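# Four arms spot-weld numbered marks on four panels

## Task

Weld as many of the 32 numbered marks on the four panels as possible. To weld, place a mark between the welder's two tips and press the green button; the upper tip then lowers and rises automatically, and a lamp on the column stays lit until the next press, green if the weld hit a mark and red if it landed beside one. Each welded mark counts only once, and only if its panel ends up lying flat on a stand, or flat on another panel resting there. Welds that miss a panel's marks are penalized.

## Robot and tools

ROBOTS. Four i2rt Big YAM arms, arm1 to arm4, each ending in a five-finger right hand. Their feet (base_link) are fixed in the scene frame: arm1 at (-0.431, +0.468, 1.080), arm2 at (+0.448, +0.471, 1.059), arm3 at (+0.440, -0.456, 1.130), arm4 at (-0.429, -0.460, 1.114). Each foot faces along its own +x; the quaternions (wxyz) rotate each foot to point roughly at the middle. arm1 (+0.333, +0.000, -0.002, -0.943), arm2 (+0.941, +0.000, +0.000, -0.337), arm3 (+0.947, -0.005, +0.005, +0.321), arm4 (+0.329, +0.001, -0.008, +0.944). A hand reaches about 1.07 m from its joint1 axis.

FRAME. Everything is in one scene frame in metres: origin on the floor, +z up. Quaternions are written w, x, y, z. The hand point sits 0.045 m in front of the palm. In the hand frame, +z runs along straight fingers, +y comes out of the palm, +x crosses the palm away from the thumb. The printed hand position may be off, more so at long reach.

JOINTS (absolute radians, with done-tolerance). joint1_rad -2.879..2.879 (±0.045), yaw about the foot, positive counter-clockwise from above, 0 along foot +x. joint2_rad 0..3.141 (±0.14), shoulder; 0 has the upper arm pointing back, larger lifts it up and forward. joint3_rad 0..3.019 (±0.09), elbow; 0 is folded, larger opens. joint4_rad -1.692..1.57 (±0.055), hand pitch, positive raises fingers. joint5_rad -1.57..1.57 (±0.03), sideways swing, positive to the arm's right. joint6_rad -2.094..2.094 (±0.035), roll, positive clockwise seen from behind. With joints 1, 5, 6 at 0 and the hand level and forward, the palm is down and the thumb on the left. The wrist camera is on the little-finger side, aimed about 30 degrees toward the thumb; near joint6 = -1.3 it is on top with an upright picture.

HAND. hand_little, hand_ring, hand_middle, hand_index, hand_thumb_bend: absolute, +1 straight, -1 curled. hand_thumb_turn: +1 beside the palm, -1 opposite the fingers. hand_force_limit -1..1 maps to a stop load of about 0 to 10 N (15 N thumb). hand_speed -0.96..1; the start values are force 0 and speed -0.8 (slow). A motor starts only when its target changes by at least 0.002, runs until it arrives or its closing load hits the limit, then locks. For a soft grip use hand_speed -0.94 or below. To loosen, send a more open target; to squeeze harder, raise the limit and send a more closed target. Straight fingertips reach about 0.06-0.07 m beyond the hand point and lie 0.06 m behind it along -y. A bracket on the little-finger side can strike things.

TOOL move. Arguments: optional arm1..arm4 objects, plus cameras. Each arm object may have:
- joints: a map of joint name to absolute target (radians for arm joints, -1..1 for hand keys).
- target: one list of 7 numbers [x, y, z, qw, qx, qy, qz], an absolute pose of the hand point in the scene frame (metres, unit quaternion). The hand travels straight from its hand_target toward it. When target is used, joints may only hold hand keys, else the call is refused.
- speed: top hand speed for target, 0.002..4.3 m/s, default 0.25; rotation limited to twice that in rad/s.
- min_time_s: 0.1..8 s, the shortest duration for this arm's joint motions.
All parts start together. Paths do not avoid obstacles or other arms; hands lag, may overshoot, and exceed speed when the arm is nearly straight. Joint moves each run at their own pace and can swing wide. Omitted arms keep pushing toward old targets. cameras: list of names among arm1_cam_wrist..arm4_cam_wrist, cam_east, cam_front, cam_tips, cam_tips_back, cam_west, or ["all"]; an unknown name invalidates the call. An empty move returns full state and all images.

TOOL wait: seconds 0..10, plus cameras; commands nothing. zoom_image: camera and region [x0, y0, x1, y1] in pixels of that camera's latest image, at most 504 per side. show_instructions: shows the reference pages. finished_scene: ends the scene permanently.

RESULTS. The move line lists arms that got a motion; "as last shown" marks an uncommanded arm whose status reads "not commanded". hand gives the hand pose; hand_target the pose at held joint targets. Statuses: done (within 1 cm and 2 degrees), off_target (resting short, maybe still pushing), time_out (a stop; on_its_own shows the kept target), not_followed, "joint command not followed" or "pose unreachable" (a safety check withheld the motion). joint_positions include hand values and settings; Joint velocities are rad/s, "within noise" when still. Joint torques may include offsets; items 3 and 4 wrap at ±28 N m. hand_stopped_by lists little, ring, middle, index, thumb_bend, thumb_turn as moving, target, force, stalled or fault; <motor>_load_n is fingertip load in N, positive when pushed open. MOTOR HOT appears near 85 °C; at 100 °C the arm falls limp for a while (OVER-TEMPERATURE FAULT); afterwards resend targets marked limit_stop_at_motor_heat. If a call is refused or stopped, later move, wait and finished_scene calls in the same reply are skipped.

AVOID. Hard contact between two robots ends the scene; never close a hand on another robot's fingers. The arms keep pushing on contact, so do not ram fixed things or heavy objects. Do not drop panels, even slightly, or release them while moving. Avoid overloading fingers and long stretched or loaded holds that heat motors. Something may occasionally nudge loose objects.

Each tool is called after ">>>" as name(argument=value, ...), one argument or row to a line, values as JSON.

Reference images:

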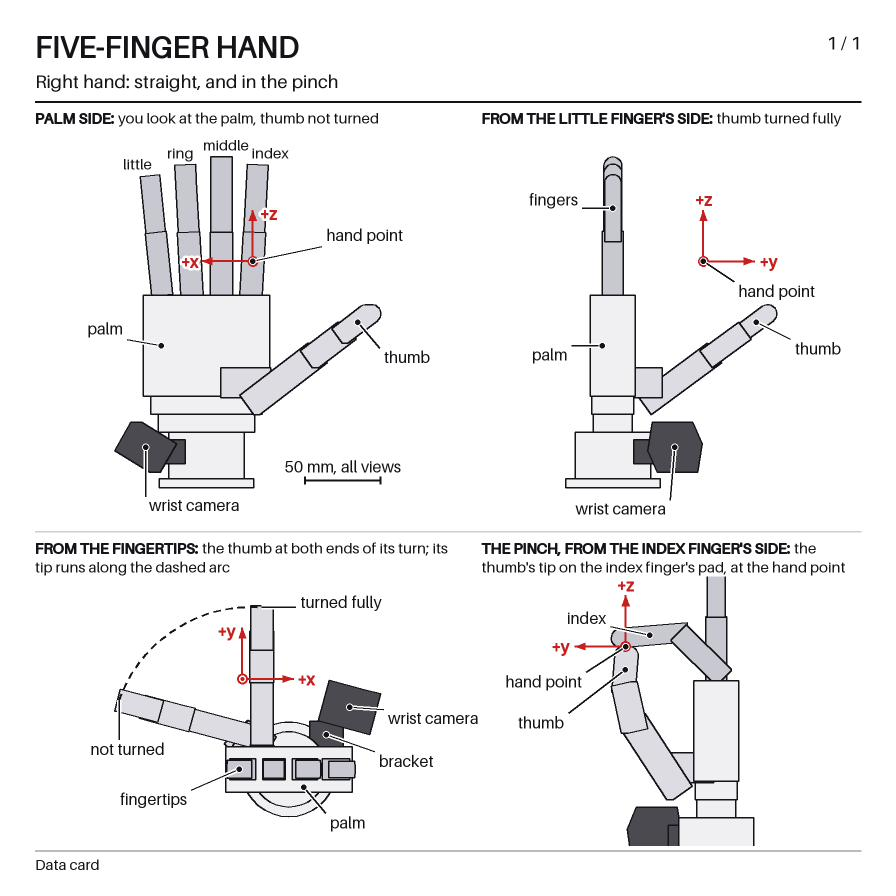

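## Session

>>> move(
  cameras=["all"],
)

Scene clock: 0.00 s.
Joint torques (N m): no reading
Motor temperatures (°C): arm1=[31 34 27 32 29 32] | arm2=[30 31 28 32 30 27] | arm3=[34 32 31 32 29 32] | arm4=[30 31 31 31 30 30]
Heat: arm1: hottest joint2_rad 34 °C; arm2: hottest joint4_rad 32 °C; arm3: hottest joint1_rad 34 °C; arm4: hottest joint2_rad 31 °C.
Joint velocities: within noise
arm1.joint_positions: joint1_rad=-0.817 joint2_rad=+0.635 joint3_rad=+1.425 joint4_rad=-1.252 joint5_rad=+0.119 joint6_rad=-1.149 hand_little=+1.000 hand_ring=+1.000 hand_middle=+1.000 hand_index=+1.000 hand_thumb_turn=+1.000 hand_thumb_bend=+1.000 hand_force_limit=+0.000 hand_speed=-0.800
arm1.joint_status: not commanded
arm1.hand_stopped_by: target,target,target,target,target,target
arm1.little_load_n: 0.0
arm1.ring_load_n: 0.0
arm1.middle_load_n: 0.0
arm1.index_load_n: 0.0
arm1.thumb_bend_load_n: 0.0
arm1.thumb_turn_load_n: 0.0
arm1.hand: x=-0.6578 y=+0.5669 z=+1.5969 quat_wxyz=(+0.526, -0.265, -0.808, +0.025) (m; scene frame)
arm1.hand_target: x=-0.6560 y=+0.5666 z=+1.6044 quat_wxyz=(+0.534, -0.264, -0.803, +0.027) (m; scene frame)
arm1.hand_status: not commanded
arm2.joint_positions: joint1_rad=-0.413 joint2_rad=+0.614 joint3_rad=+1.410 joint4_rad=-1.513 joint5_rad=+0.233 joint6_rad=-1.260 hand_little=+1.000 hand_ring=+1.000 hand_middle=+1.000 hand_index=+1.000 hand_thumb_turn=+1.000 hand_thumb_bend=+1.000 hand_force_limit=+0.000 hand_speed=-0.800
arm2.joint_status: not commanded
arm2.hand_stopped_by: target,target,target,target,target,target
arm2.little_load_n: 0.0
arm2.ring_load_n: 0.0
arm2.middle_load_n: 0.0
arm2.index_load_n: 0.0
arm2.thumb_bend_load_n: 0.0
arm2.thumb_turn_load_n: 0.0
arm2.hand: x=+0.4459 y=+0.2709 z=+1.5344 quat_wxyz=(+0.256, +0.656, -0.623, +0.339) (m; scene frame)
arm2.hand_target: x=+0.4459 y=+0.2710 z=+1.5429 quat_wxyz=(+0.260, +0.652, -0.621, +0.348) (m; scene frame)
arm2.hand_status: not commanded
arm3.joint_positions: joint1_rad=-0.402 joint2_rad=+0.643 joint3_rad=+1.378 joint4_rad=-1.254 joint5_rad=+0.062 joint6_rad=-1.044 hand_little=+1.000 hand_ring=+1.000 hand_middle=+1.000 hand_index=+1.000 hand_thumb_turn=+1.000 hand_thumb_bend=+1.000 hand_force_limit=+0.000 hand_speed=-0.800
arm3.joint_status: not commanded
arm3.hand_stopped_by: target,target,target,target,target,target
arm3.little_load_n: 0.0
arm3.ring_load_n: 0.0
arm3.middle_load_n: 0.0
arm3.index_load_n: 0.0
arm3.thumb_bend_load_n: 0.0
arm3.thumb_turn_load_n: 0.5
arm3.hand: x=+0.6925 y=-0.4370 z=+1.6153 quat_wxyz=(-0.160, +0.857, -0.132, +0.472) (m; scene frame)
arm3.hand_target: x=+0.6922 y=-0.4370 z=+1.6259 quat_wxyz=(-0.165, +0.850, -0.131, +0.482) (m; scene frame)
arm3.hand_status: not commanded
arm4.joint_positions: joint1_rad=-0.373 joint2_rad=+0.615 joint3_rad=+1.458 joint4_rad=-1.503 joint5_rad=-0.225 joint6_rad=-1.207 hand_little=+1.000 hand_ring=+1.000 hand_middle=+1.000 hand_index=+1.000 hand_thumb_turn=+1.000 hand_thumb_bend=+1.000 hand_force_limit=+0.000 hand_speed=-0.800
arm4.joint_status: not commanded
arm4.hand_stopped_by: target,target,target,target,target,target
arm4.little_load_n: 0.0
arm4.ring_load_n: 0.0
arm4.middle_load_n: 0.0
arm4.index_load_n: 0.0
arm4.thumb_bend_load_n: 0.0
arm4.thumb_turn_load_n: 0.0
arm4.hand: x=-0.5259 y=-0.3024 z=+1.5990 quat_wxyz=(-0.449, +0.536, +0.713, +0.057) (m; scene frame)
arm4.hand_target: x=-0.5260 y=-0.3026 z=+1.6091 quat_wxyz=(-0.460, +0.531, +0.709, +0.062) (m; scene frame)
arm4.hand_status: not commanded
pictures: arm1_cam_wrist, arm2_cam_wrist, arm3_cam_wrist, arm4_cam_wrist, cam_east, cam_front, cam_tips, cam_tips_back, cam_west
Images, in order (width x height): arm1_cam_wrist 896x504, arm2_cam_wrist 896x504, arm3_cam_wrist 896x504, arm4_cam_wrist 896x504, cam_east 896x504, cam_front 896x504, cam_tips 896x504, cam_tips_back 896x504, cam_west 896x504.

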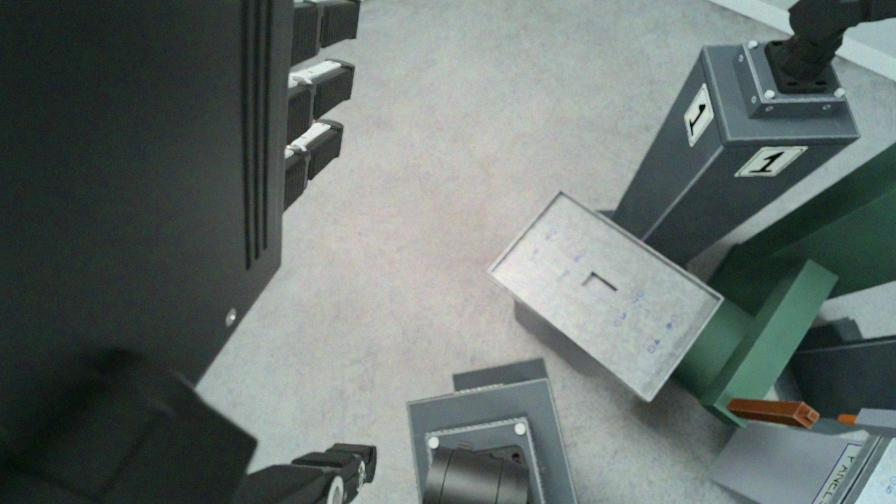

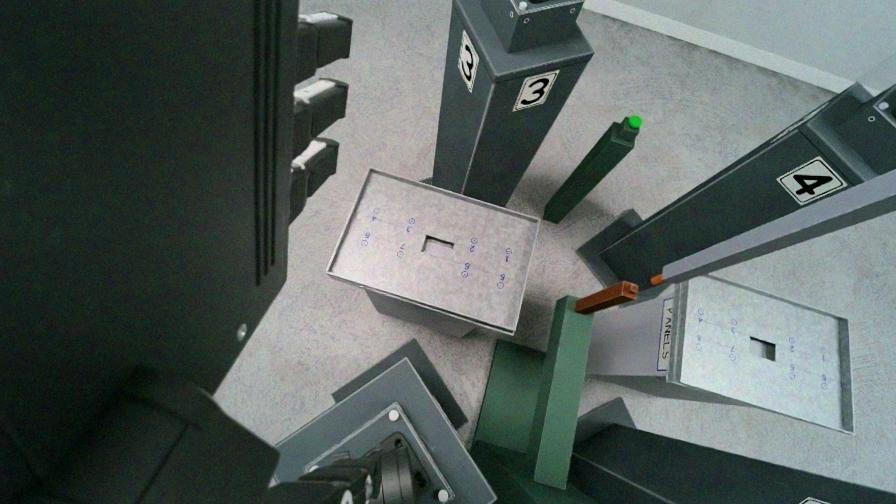

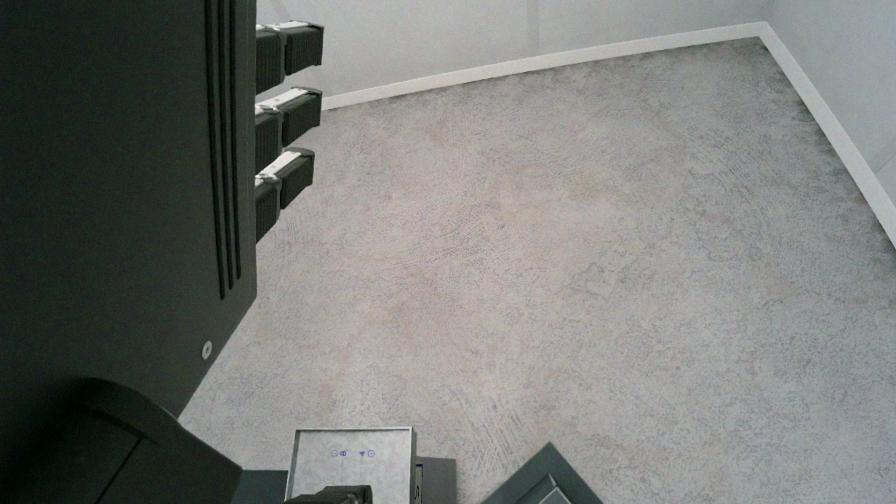

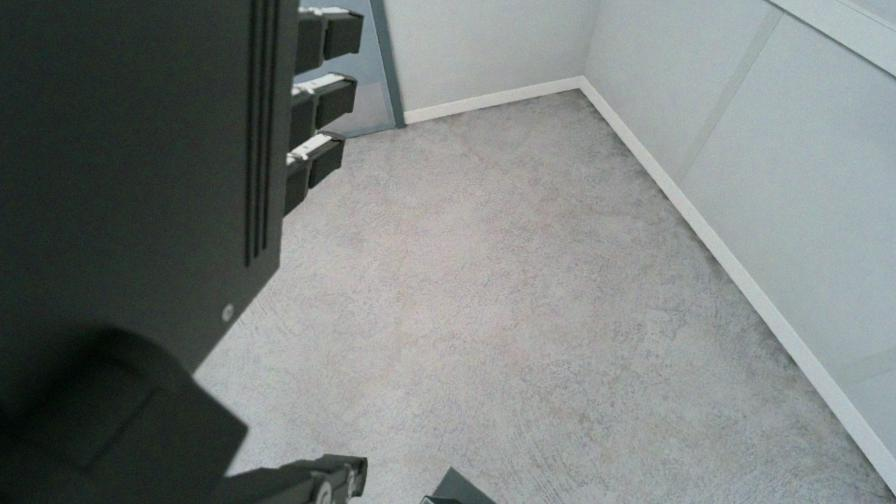

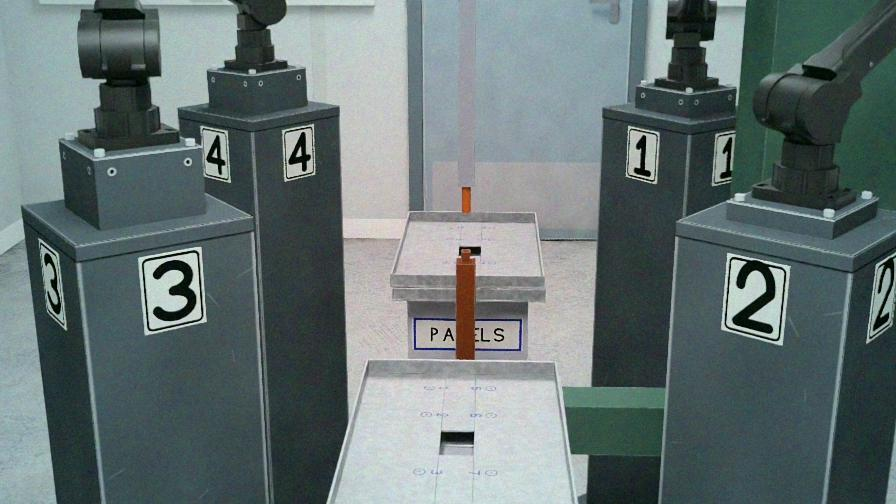

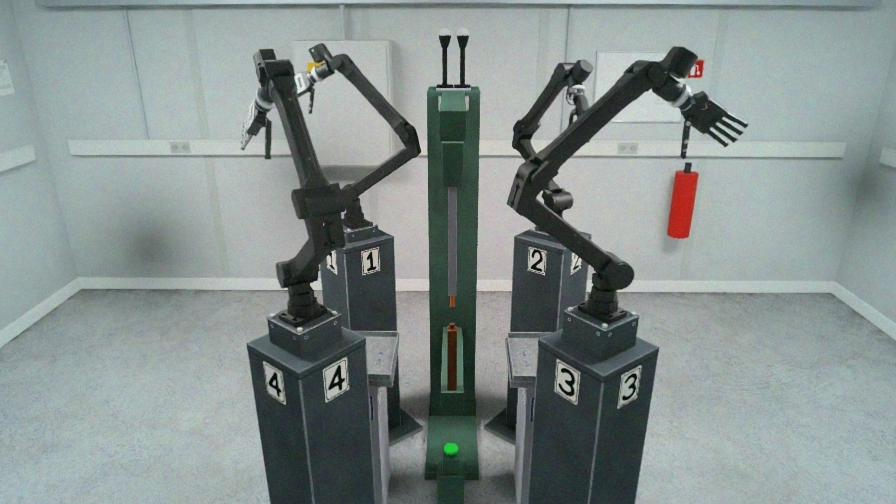

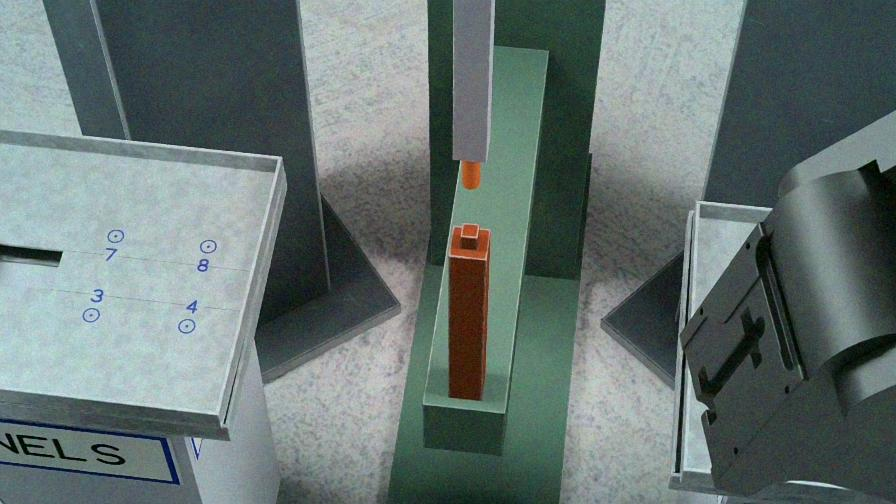

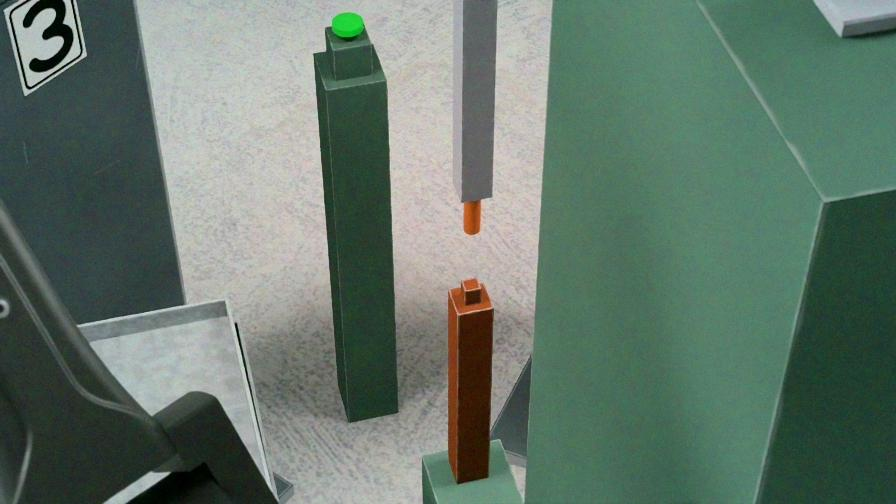

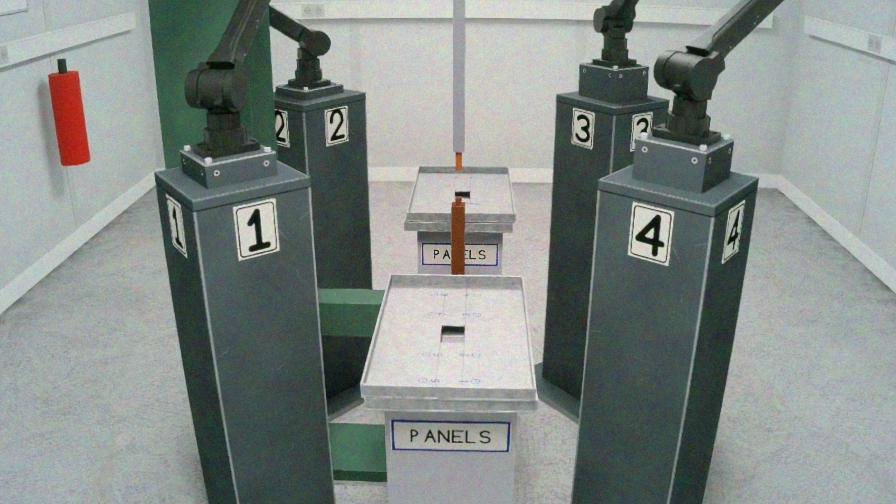

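>>> zoom_image(
  camera="cam_tips",
  region=[0, 100, 300, 500],
)

>>> zoom_image(
  camera="arm1_cam_wrist",
  region=[440, 150, 896, 504],
)

>>> zoom_image(
  camera="arm2_cam_wrist",
  region=[300, 100, 640, 400],
)

>>> zoom_image(
  camera="arm2_cam_wrist",
  region=[560, 200, 896, 504],
)

>>> zoom_image(
  camera="cam_east",
  region=[300, 150, 640, 504],
)

>>> zoom_image(
  camera="cam_west",
  region=[300, 100, 640, 504],
)

>>> zoom_image(
  camera="cam_tips",
  region=[380, 120, 700, 420],
)

>>> zoom_image(
  camera="cam_front",
  region=[340, 50, 580, 504],
)

Scaled by 1.260.

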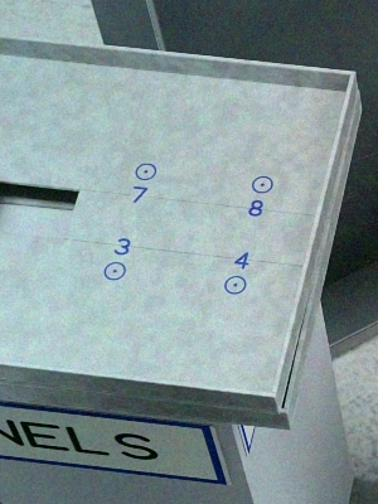

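Scaled by 1.105.

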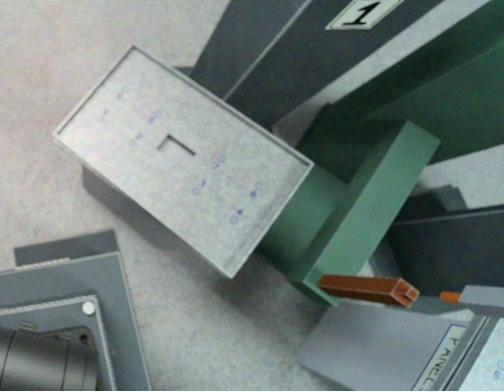

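Scaled by 1.482.

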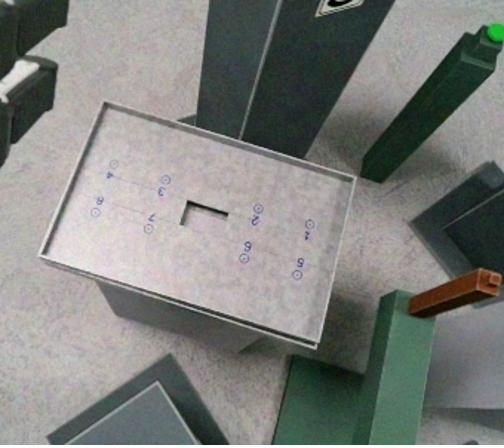

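Scaled by 1.500.

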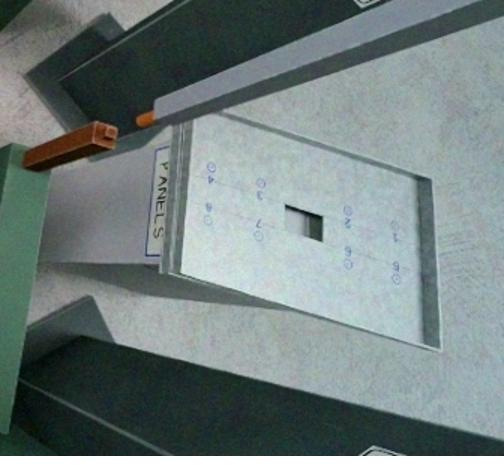

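Scaled by 1.424.

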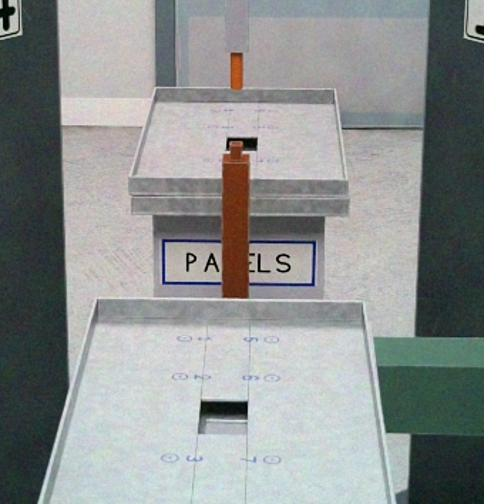

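Scaled by 1.248.

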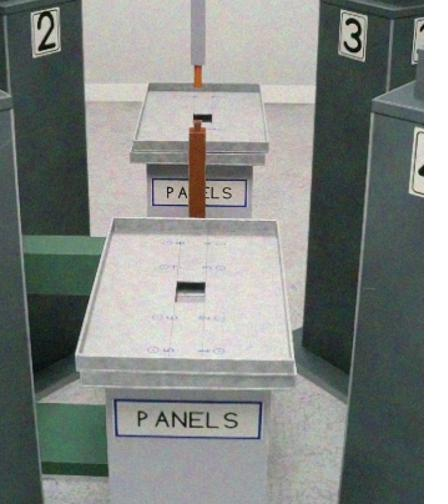

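Scaled by 1.575.

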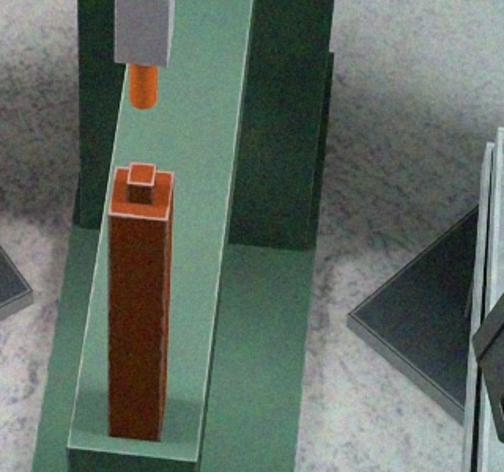

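Scaled by 1.110.

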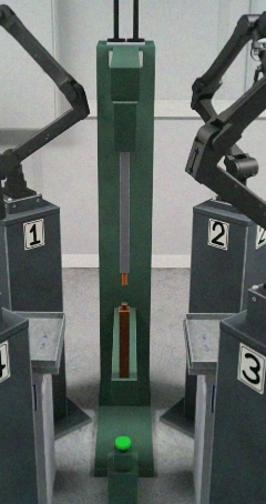

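>>> zoom_image(
  camera="cam_west",
  region=[350, 260, 550, 460],
)

>>> zoom_image(
  camera="cam_east",
  region=[370, 190, 570, 370],
)

>>> zoom_image(
  camera="cam_east",
  region=[310, 340, 600, 504],
)

>>> zoom_image(
  camera="arm2_cam_wrist",
  region=[320, 160, 550, 350],
)

>>> zoom_image(
  camera="cam_tips",
  region=[0, 120, 150, 300],
)

>>> zoom_image(
  camera="arm1_cam_wrist",
  region=[480, 180, 740, 410],
)

Scaled by 2.520.

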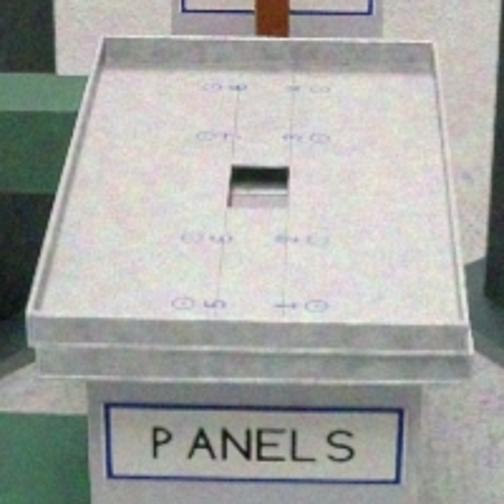

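Scaled by 2.520.

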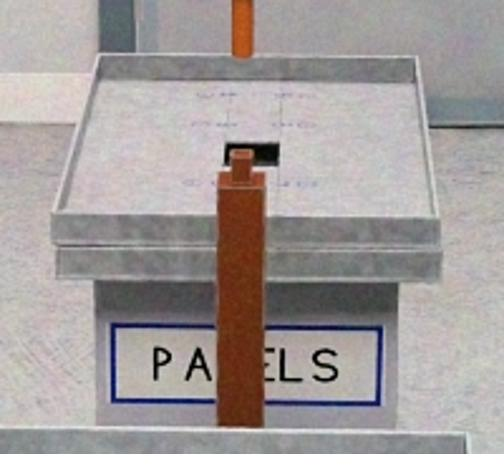

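Scaled by 1.738.

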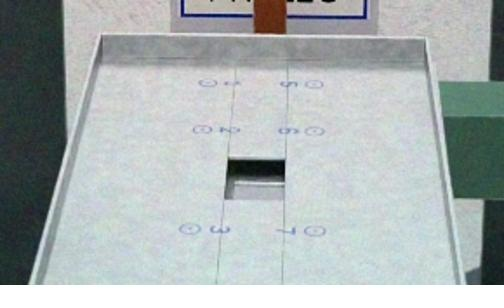

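Scaled by 2.191.

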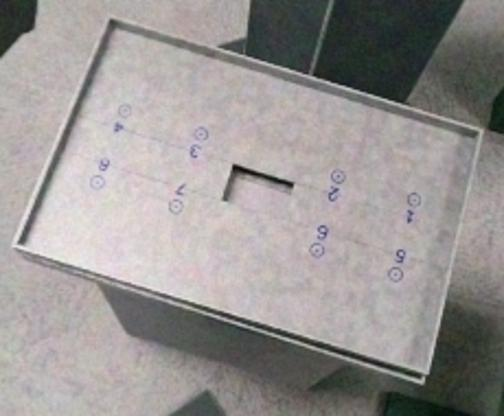

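Scaled by 2.800.

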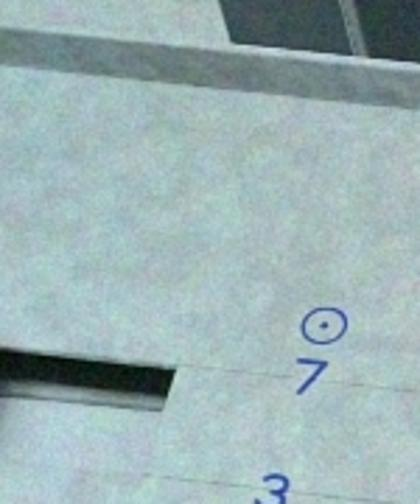

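Scaled by 1.938.

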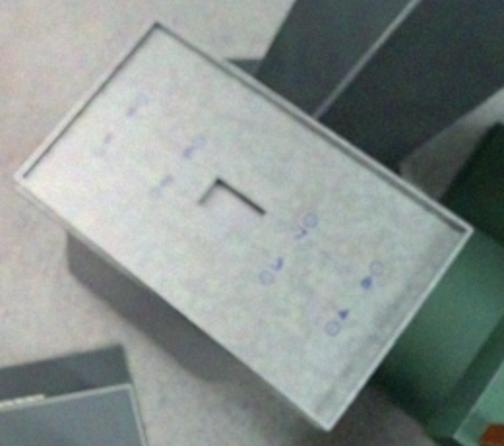

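>>> zoom_image(
  camera="cam_west",
  region=[150, 40, 350, 240],
)

>>> zoom_image(
  camera="cam_west",
  region=[560, 20, 780, 240],
)

>>> zoom_image(
  camera="cam_east",
  region=[20, 20, 320, 320],
)

>>> zoom_image(
  camera="cam_east",
  region=[596, 20, 896, 320],
)

>>> zoom_image(
  camera="cam_front",
  region=[240, 200, 460, 420],
)

>>> zoom_image(
  camera="cam_front",
  region=[440, 200, 660, 420],
)

Scaled by 2.520.

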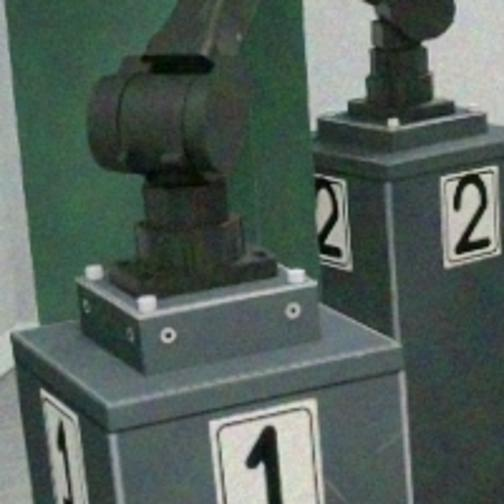

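Scaled by 2.291.

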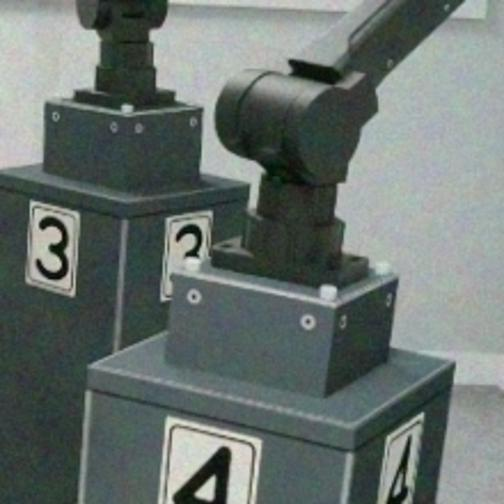

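Scaled by 1.680.

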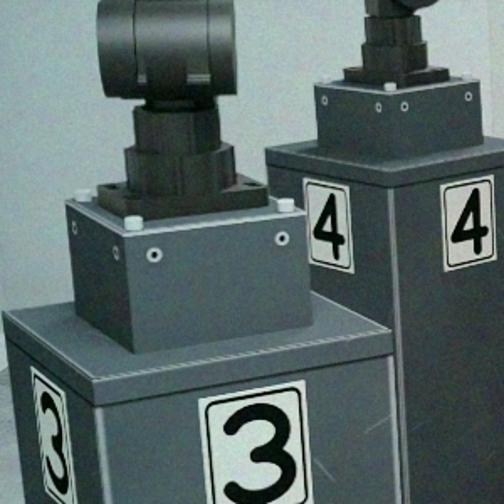

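Scaled by 1.680.

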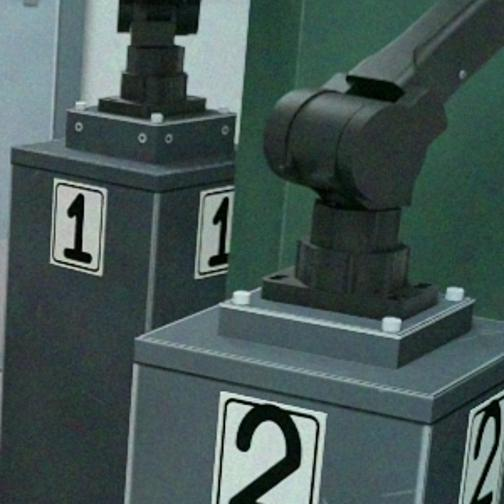

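Scaled by 2.291.

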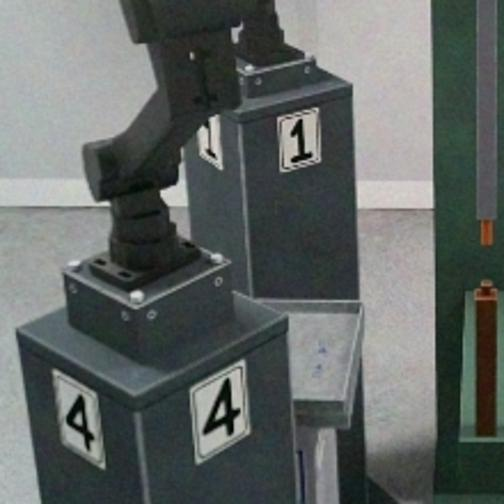

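Scaled by 2.291.

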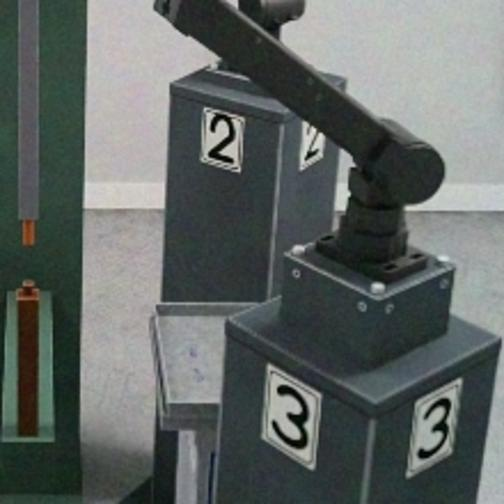

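>>> zoom_image(
  camera="cam_tips",
  region=[180, 130, 310, 260],
)

>>> zoom_image(
  camera="cam_tips",
  region=[130, 340, 300, 504],
)

>>> zoom_image(
  camera="cam_tips",
  region=[0, 220, 110, 300],
)

>>> zoom_image(
  camera="cam_tips_back",
  region=[60, 280, 300, 504],
)

>>> zoom_image(
  camera="cam_tips_back",
  region=[420, 180, 530, 320],
)

>>> zoom_image(
  camera="cam_tips",
  region=[420, 140, 520, 270],
)

Scaled by 3.877.

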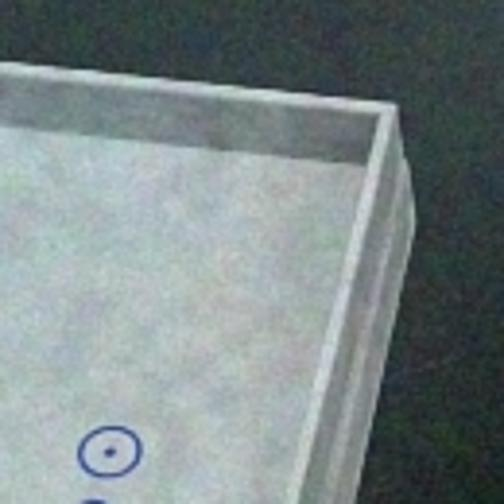

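Scaled by 2.965.

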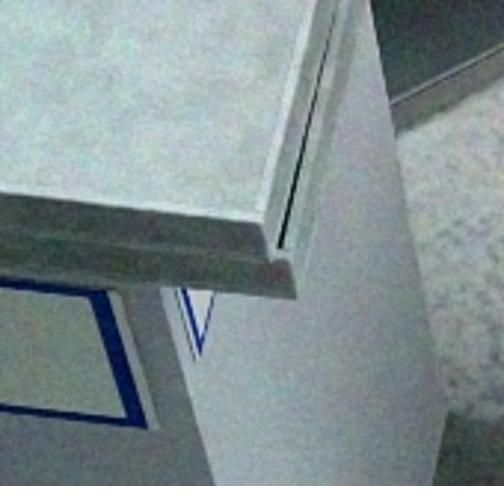

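Scaled by 4.582.

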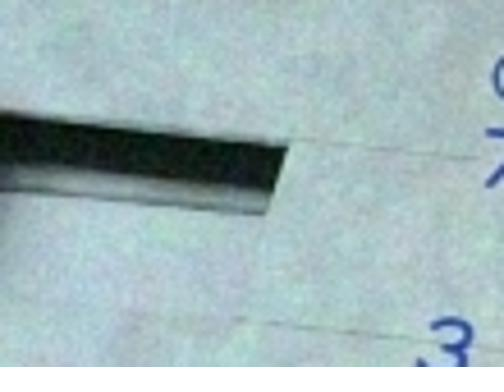

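Scaled by 2.100.

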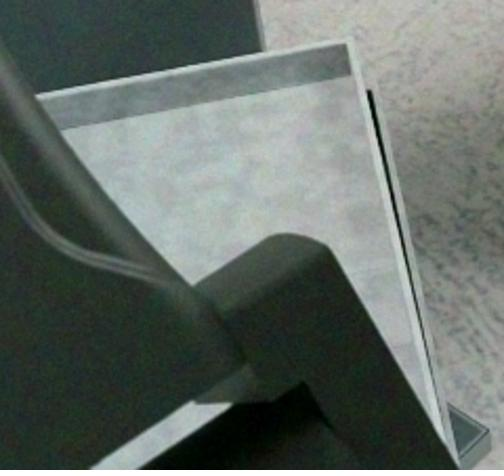

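Scaled by 3.600.

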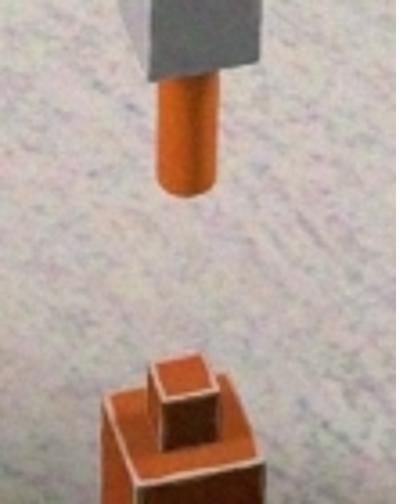

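Scaled by 3.877.

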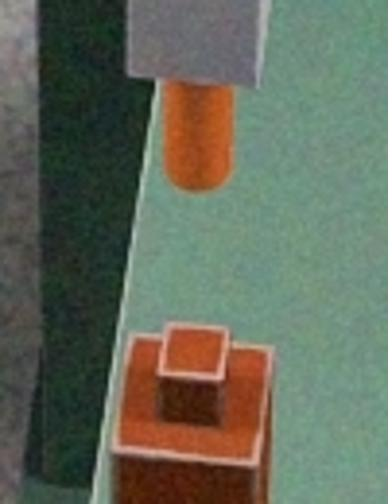

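>>> move(
  arm1={"joints": {"joint1_rad": 0.697, "joint2_rad": 2.119, "joint3_rad": 1.47, "joint4_rad": -0.92, "joint5_rad": 0.0, "joint6_rad": -0.195}, "min_time_s": 3},
  arm3={"joints": {"joint1_rad": 2.688, "joint5_rad": 0.0, "joint6_rad": 0.0}, "min_time_s": 3},
  cameras=["arm1_cam_wrist", "arm3_cam_wrist", "cam_tips", "cam_west", "cam_front"],
)

Scene clock: 23.83 s.
Joint torques (N m): arm1=[-0.44 -18.55 9.55 0.59 0.02 0.13] | arm2=[-0.15 2.2 8.16 1.74 0.11 -0.05] | arm3=[-0.44 0.56 8.23 2.11 0.04 0.03] | arm4=[-0.38 4.07 9.22 1.28 -0.16 0]
Motor temperatures (°C): arm1=[31 34 29 32 29 32] | arm2=[30 31 30 32 30 27] | arm3=[34 32 34 32 29 32] | arm4=[30 31 33 31 30 30]
Heat: arm1: hottest joint2_rad 34 °C; arm2: hottest joint4_rad 32 °C; arm3: hottest joint1_rad 34 °C; arm4: hottest joint3_rad 33 °C.
move: arm1 done; arm3 done
Joint velocities: within noise
arm1.joint_positions: joint1_rad=+0.703 joint2_rad=+2.116 joint3_rad=+1.438 joint4_rad=-0.928 joint5_rad=-0.001 joint6_rad=-0.210 hand_little=+1.000 hand_ring=+1.000 hand_middle=+1.000 hand_index=+1.000 hand_thumb_turn=+1.000 hand_thumb_bend=+1.000 hand_force_limit=+0.000 hand_speed=-0.800
arm1.joint_status: all done
arm1.hand_stopped_by: target,target,target,target,target,target
arm1.little_load_n: 0.0
arm1.ring_load_n: 0.0
arm1.middle_load_n: 0.0
arm1.index_load_n: 0.0
arm1.thumb_bend_load_n: 0.0
arm1.thumb_turn_load_n: 0.0
arm1.hand: x=-0.5075 y=-0.0257 z=+0.9953 quat_wxyz=(-0.005, +0.011, -1.000, -0.016)
arm1.hand_target: x=-0.5130 y=-0.0429 z=+1.0009 quat_wxyz=(-0.001, +0.000, -1.000, +0.002)
arm1.hand_status: not commanded
arm2, arm4: as last shown
arm3.joint_positions: joint1_rad=+2.682 joint2_rad=+0.643 joint3_rad=+1.378 joint4_rad=-1.254 joint5_rad=+0.001 joint6_rad=-0.009 hand_little=+1.000 hand_ring=+1.000 hand_middle=+1.000 hand_index=+1.000 hand_thumb_turn=+1.000 hand_thumb_bend=+1.000 hand_force_limit=+0.000 hand_speed=-0.800
arm3.joint_status: all done
arm3.hand_stopped_by: target,target,target,target,target,target
arm3.little_load_n: 0.0
arm3.ring_load_n: 0.0
arm3.middle_load_n: 0.0
arm3.index_load_n: 0.0
arm3.thumb_bend_load_n: 0.0
arm3.thumb_turn_load_n: 0.0
arm3.hand: x=+0.2075 y=-0.5271 z=+1.6152 quat_wxyz=(-0.320, +0.548, +0.667, -0.392)
arm3.hand_target: x=+0.2083 y=-0.5290 z=+1.6260 quat_wxyz=(-0.324, +0.544, +0.661, -0.403)
arm3.hand_status: not commanded
pictures: arm1_cam_wrist, arm3_cam_wrist, cam_front, cam_tips, cam_west
Images, in order (width x height): arm1_cam_wrist 896x504, arm3_cam_wrist 896x504, cam_front 896x504, cam_tips 896x504, cam_west 896x504.

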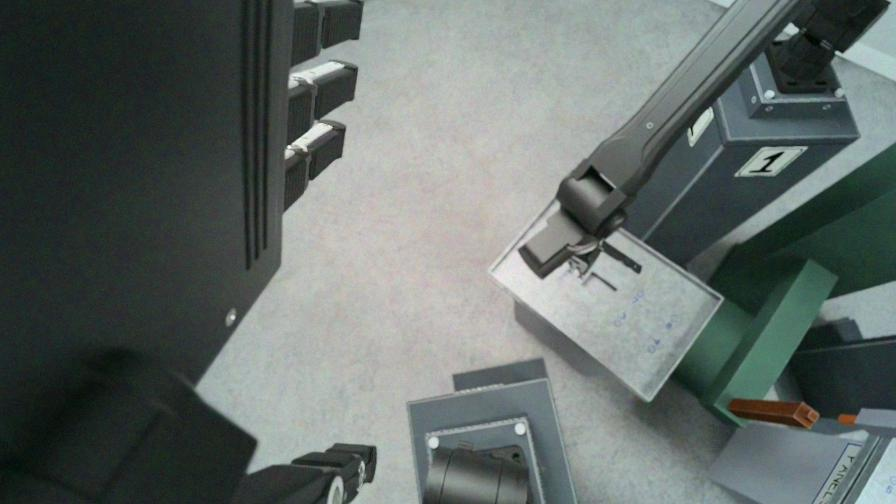

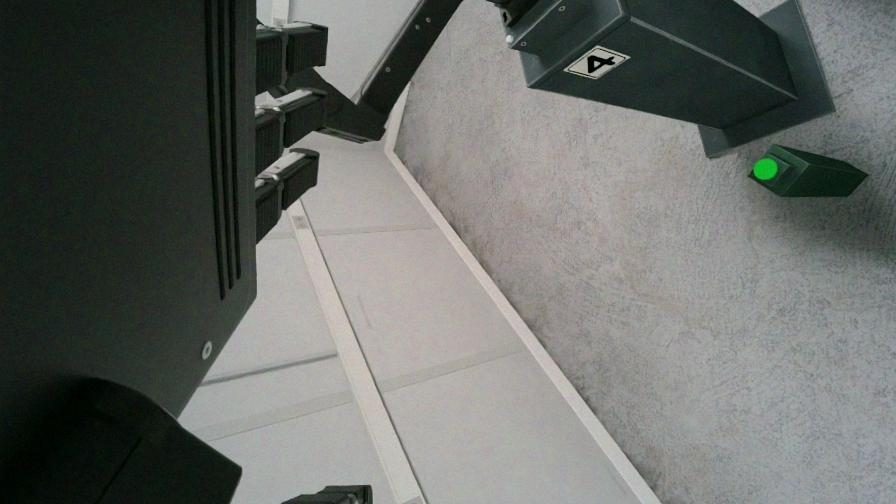

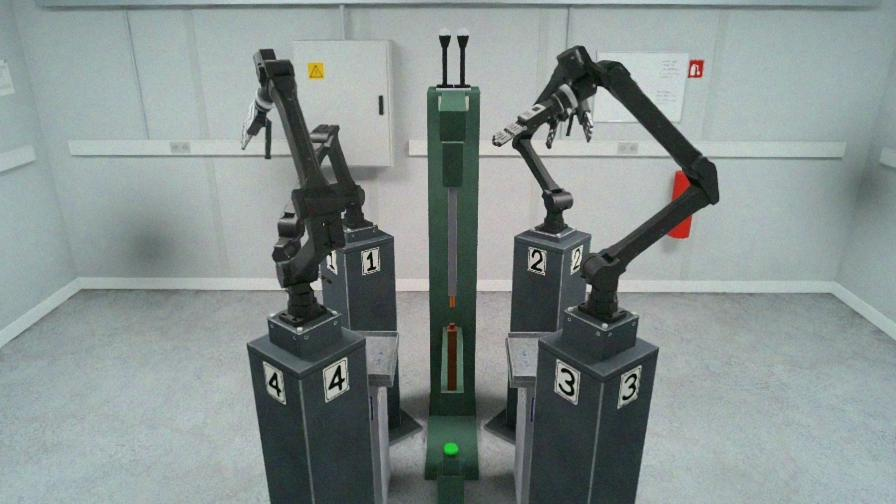

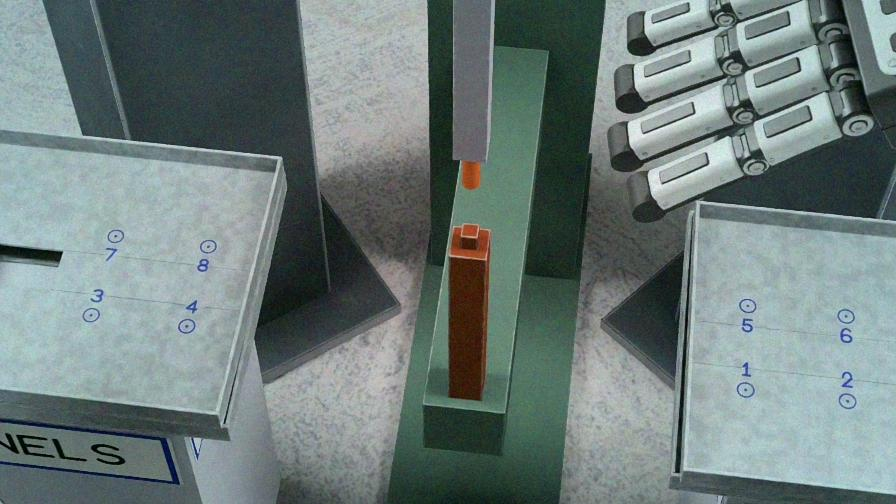

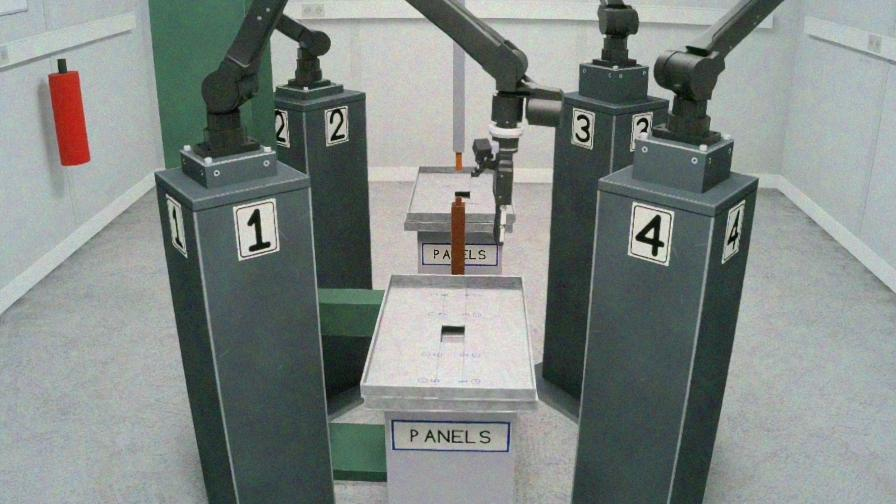

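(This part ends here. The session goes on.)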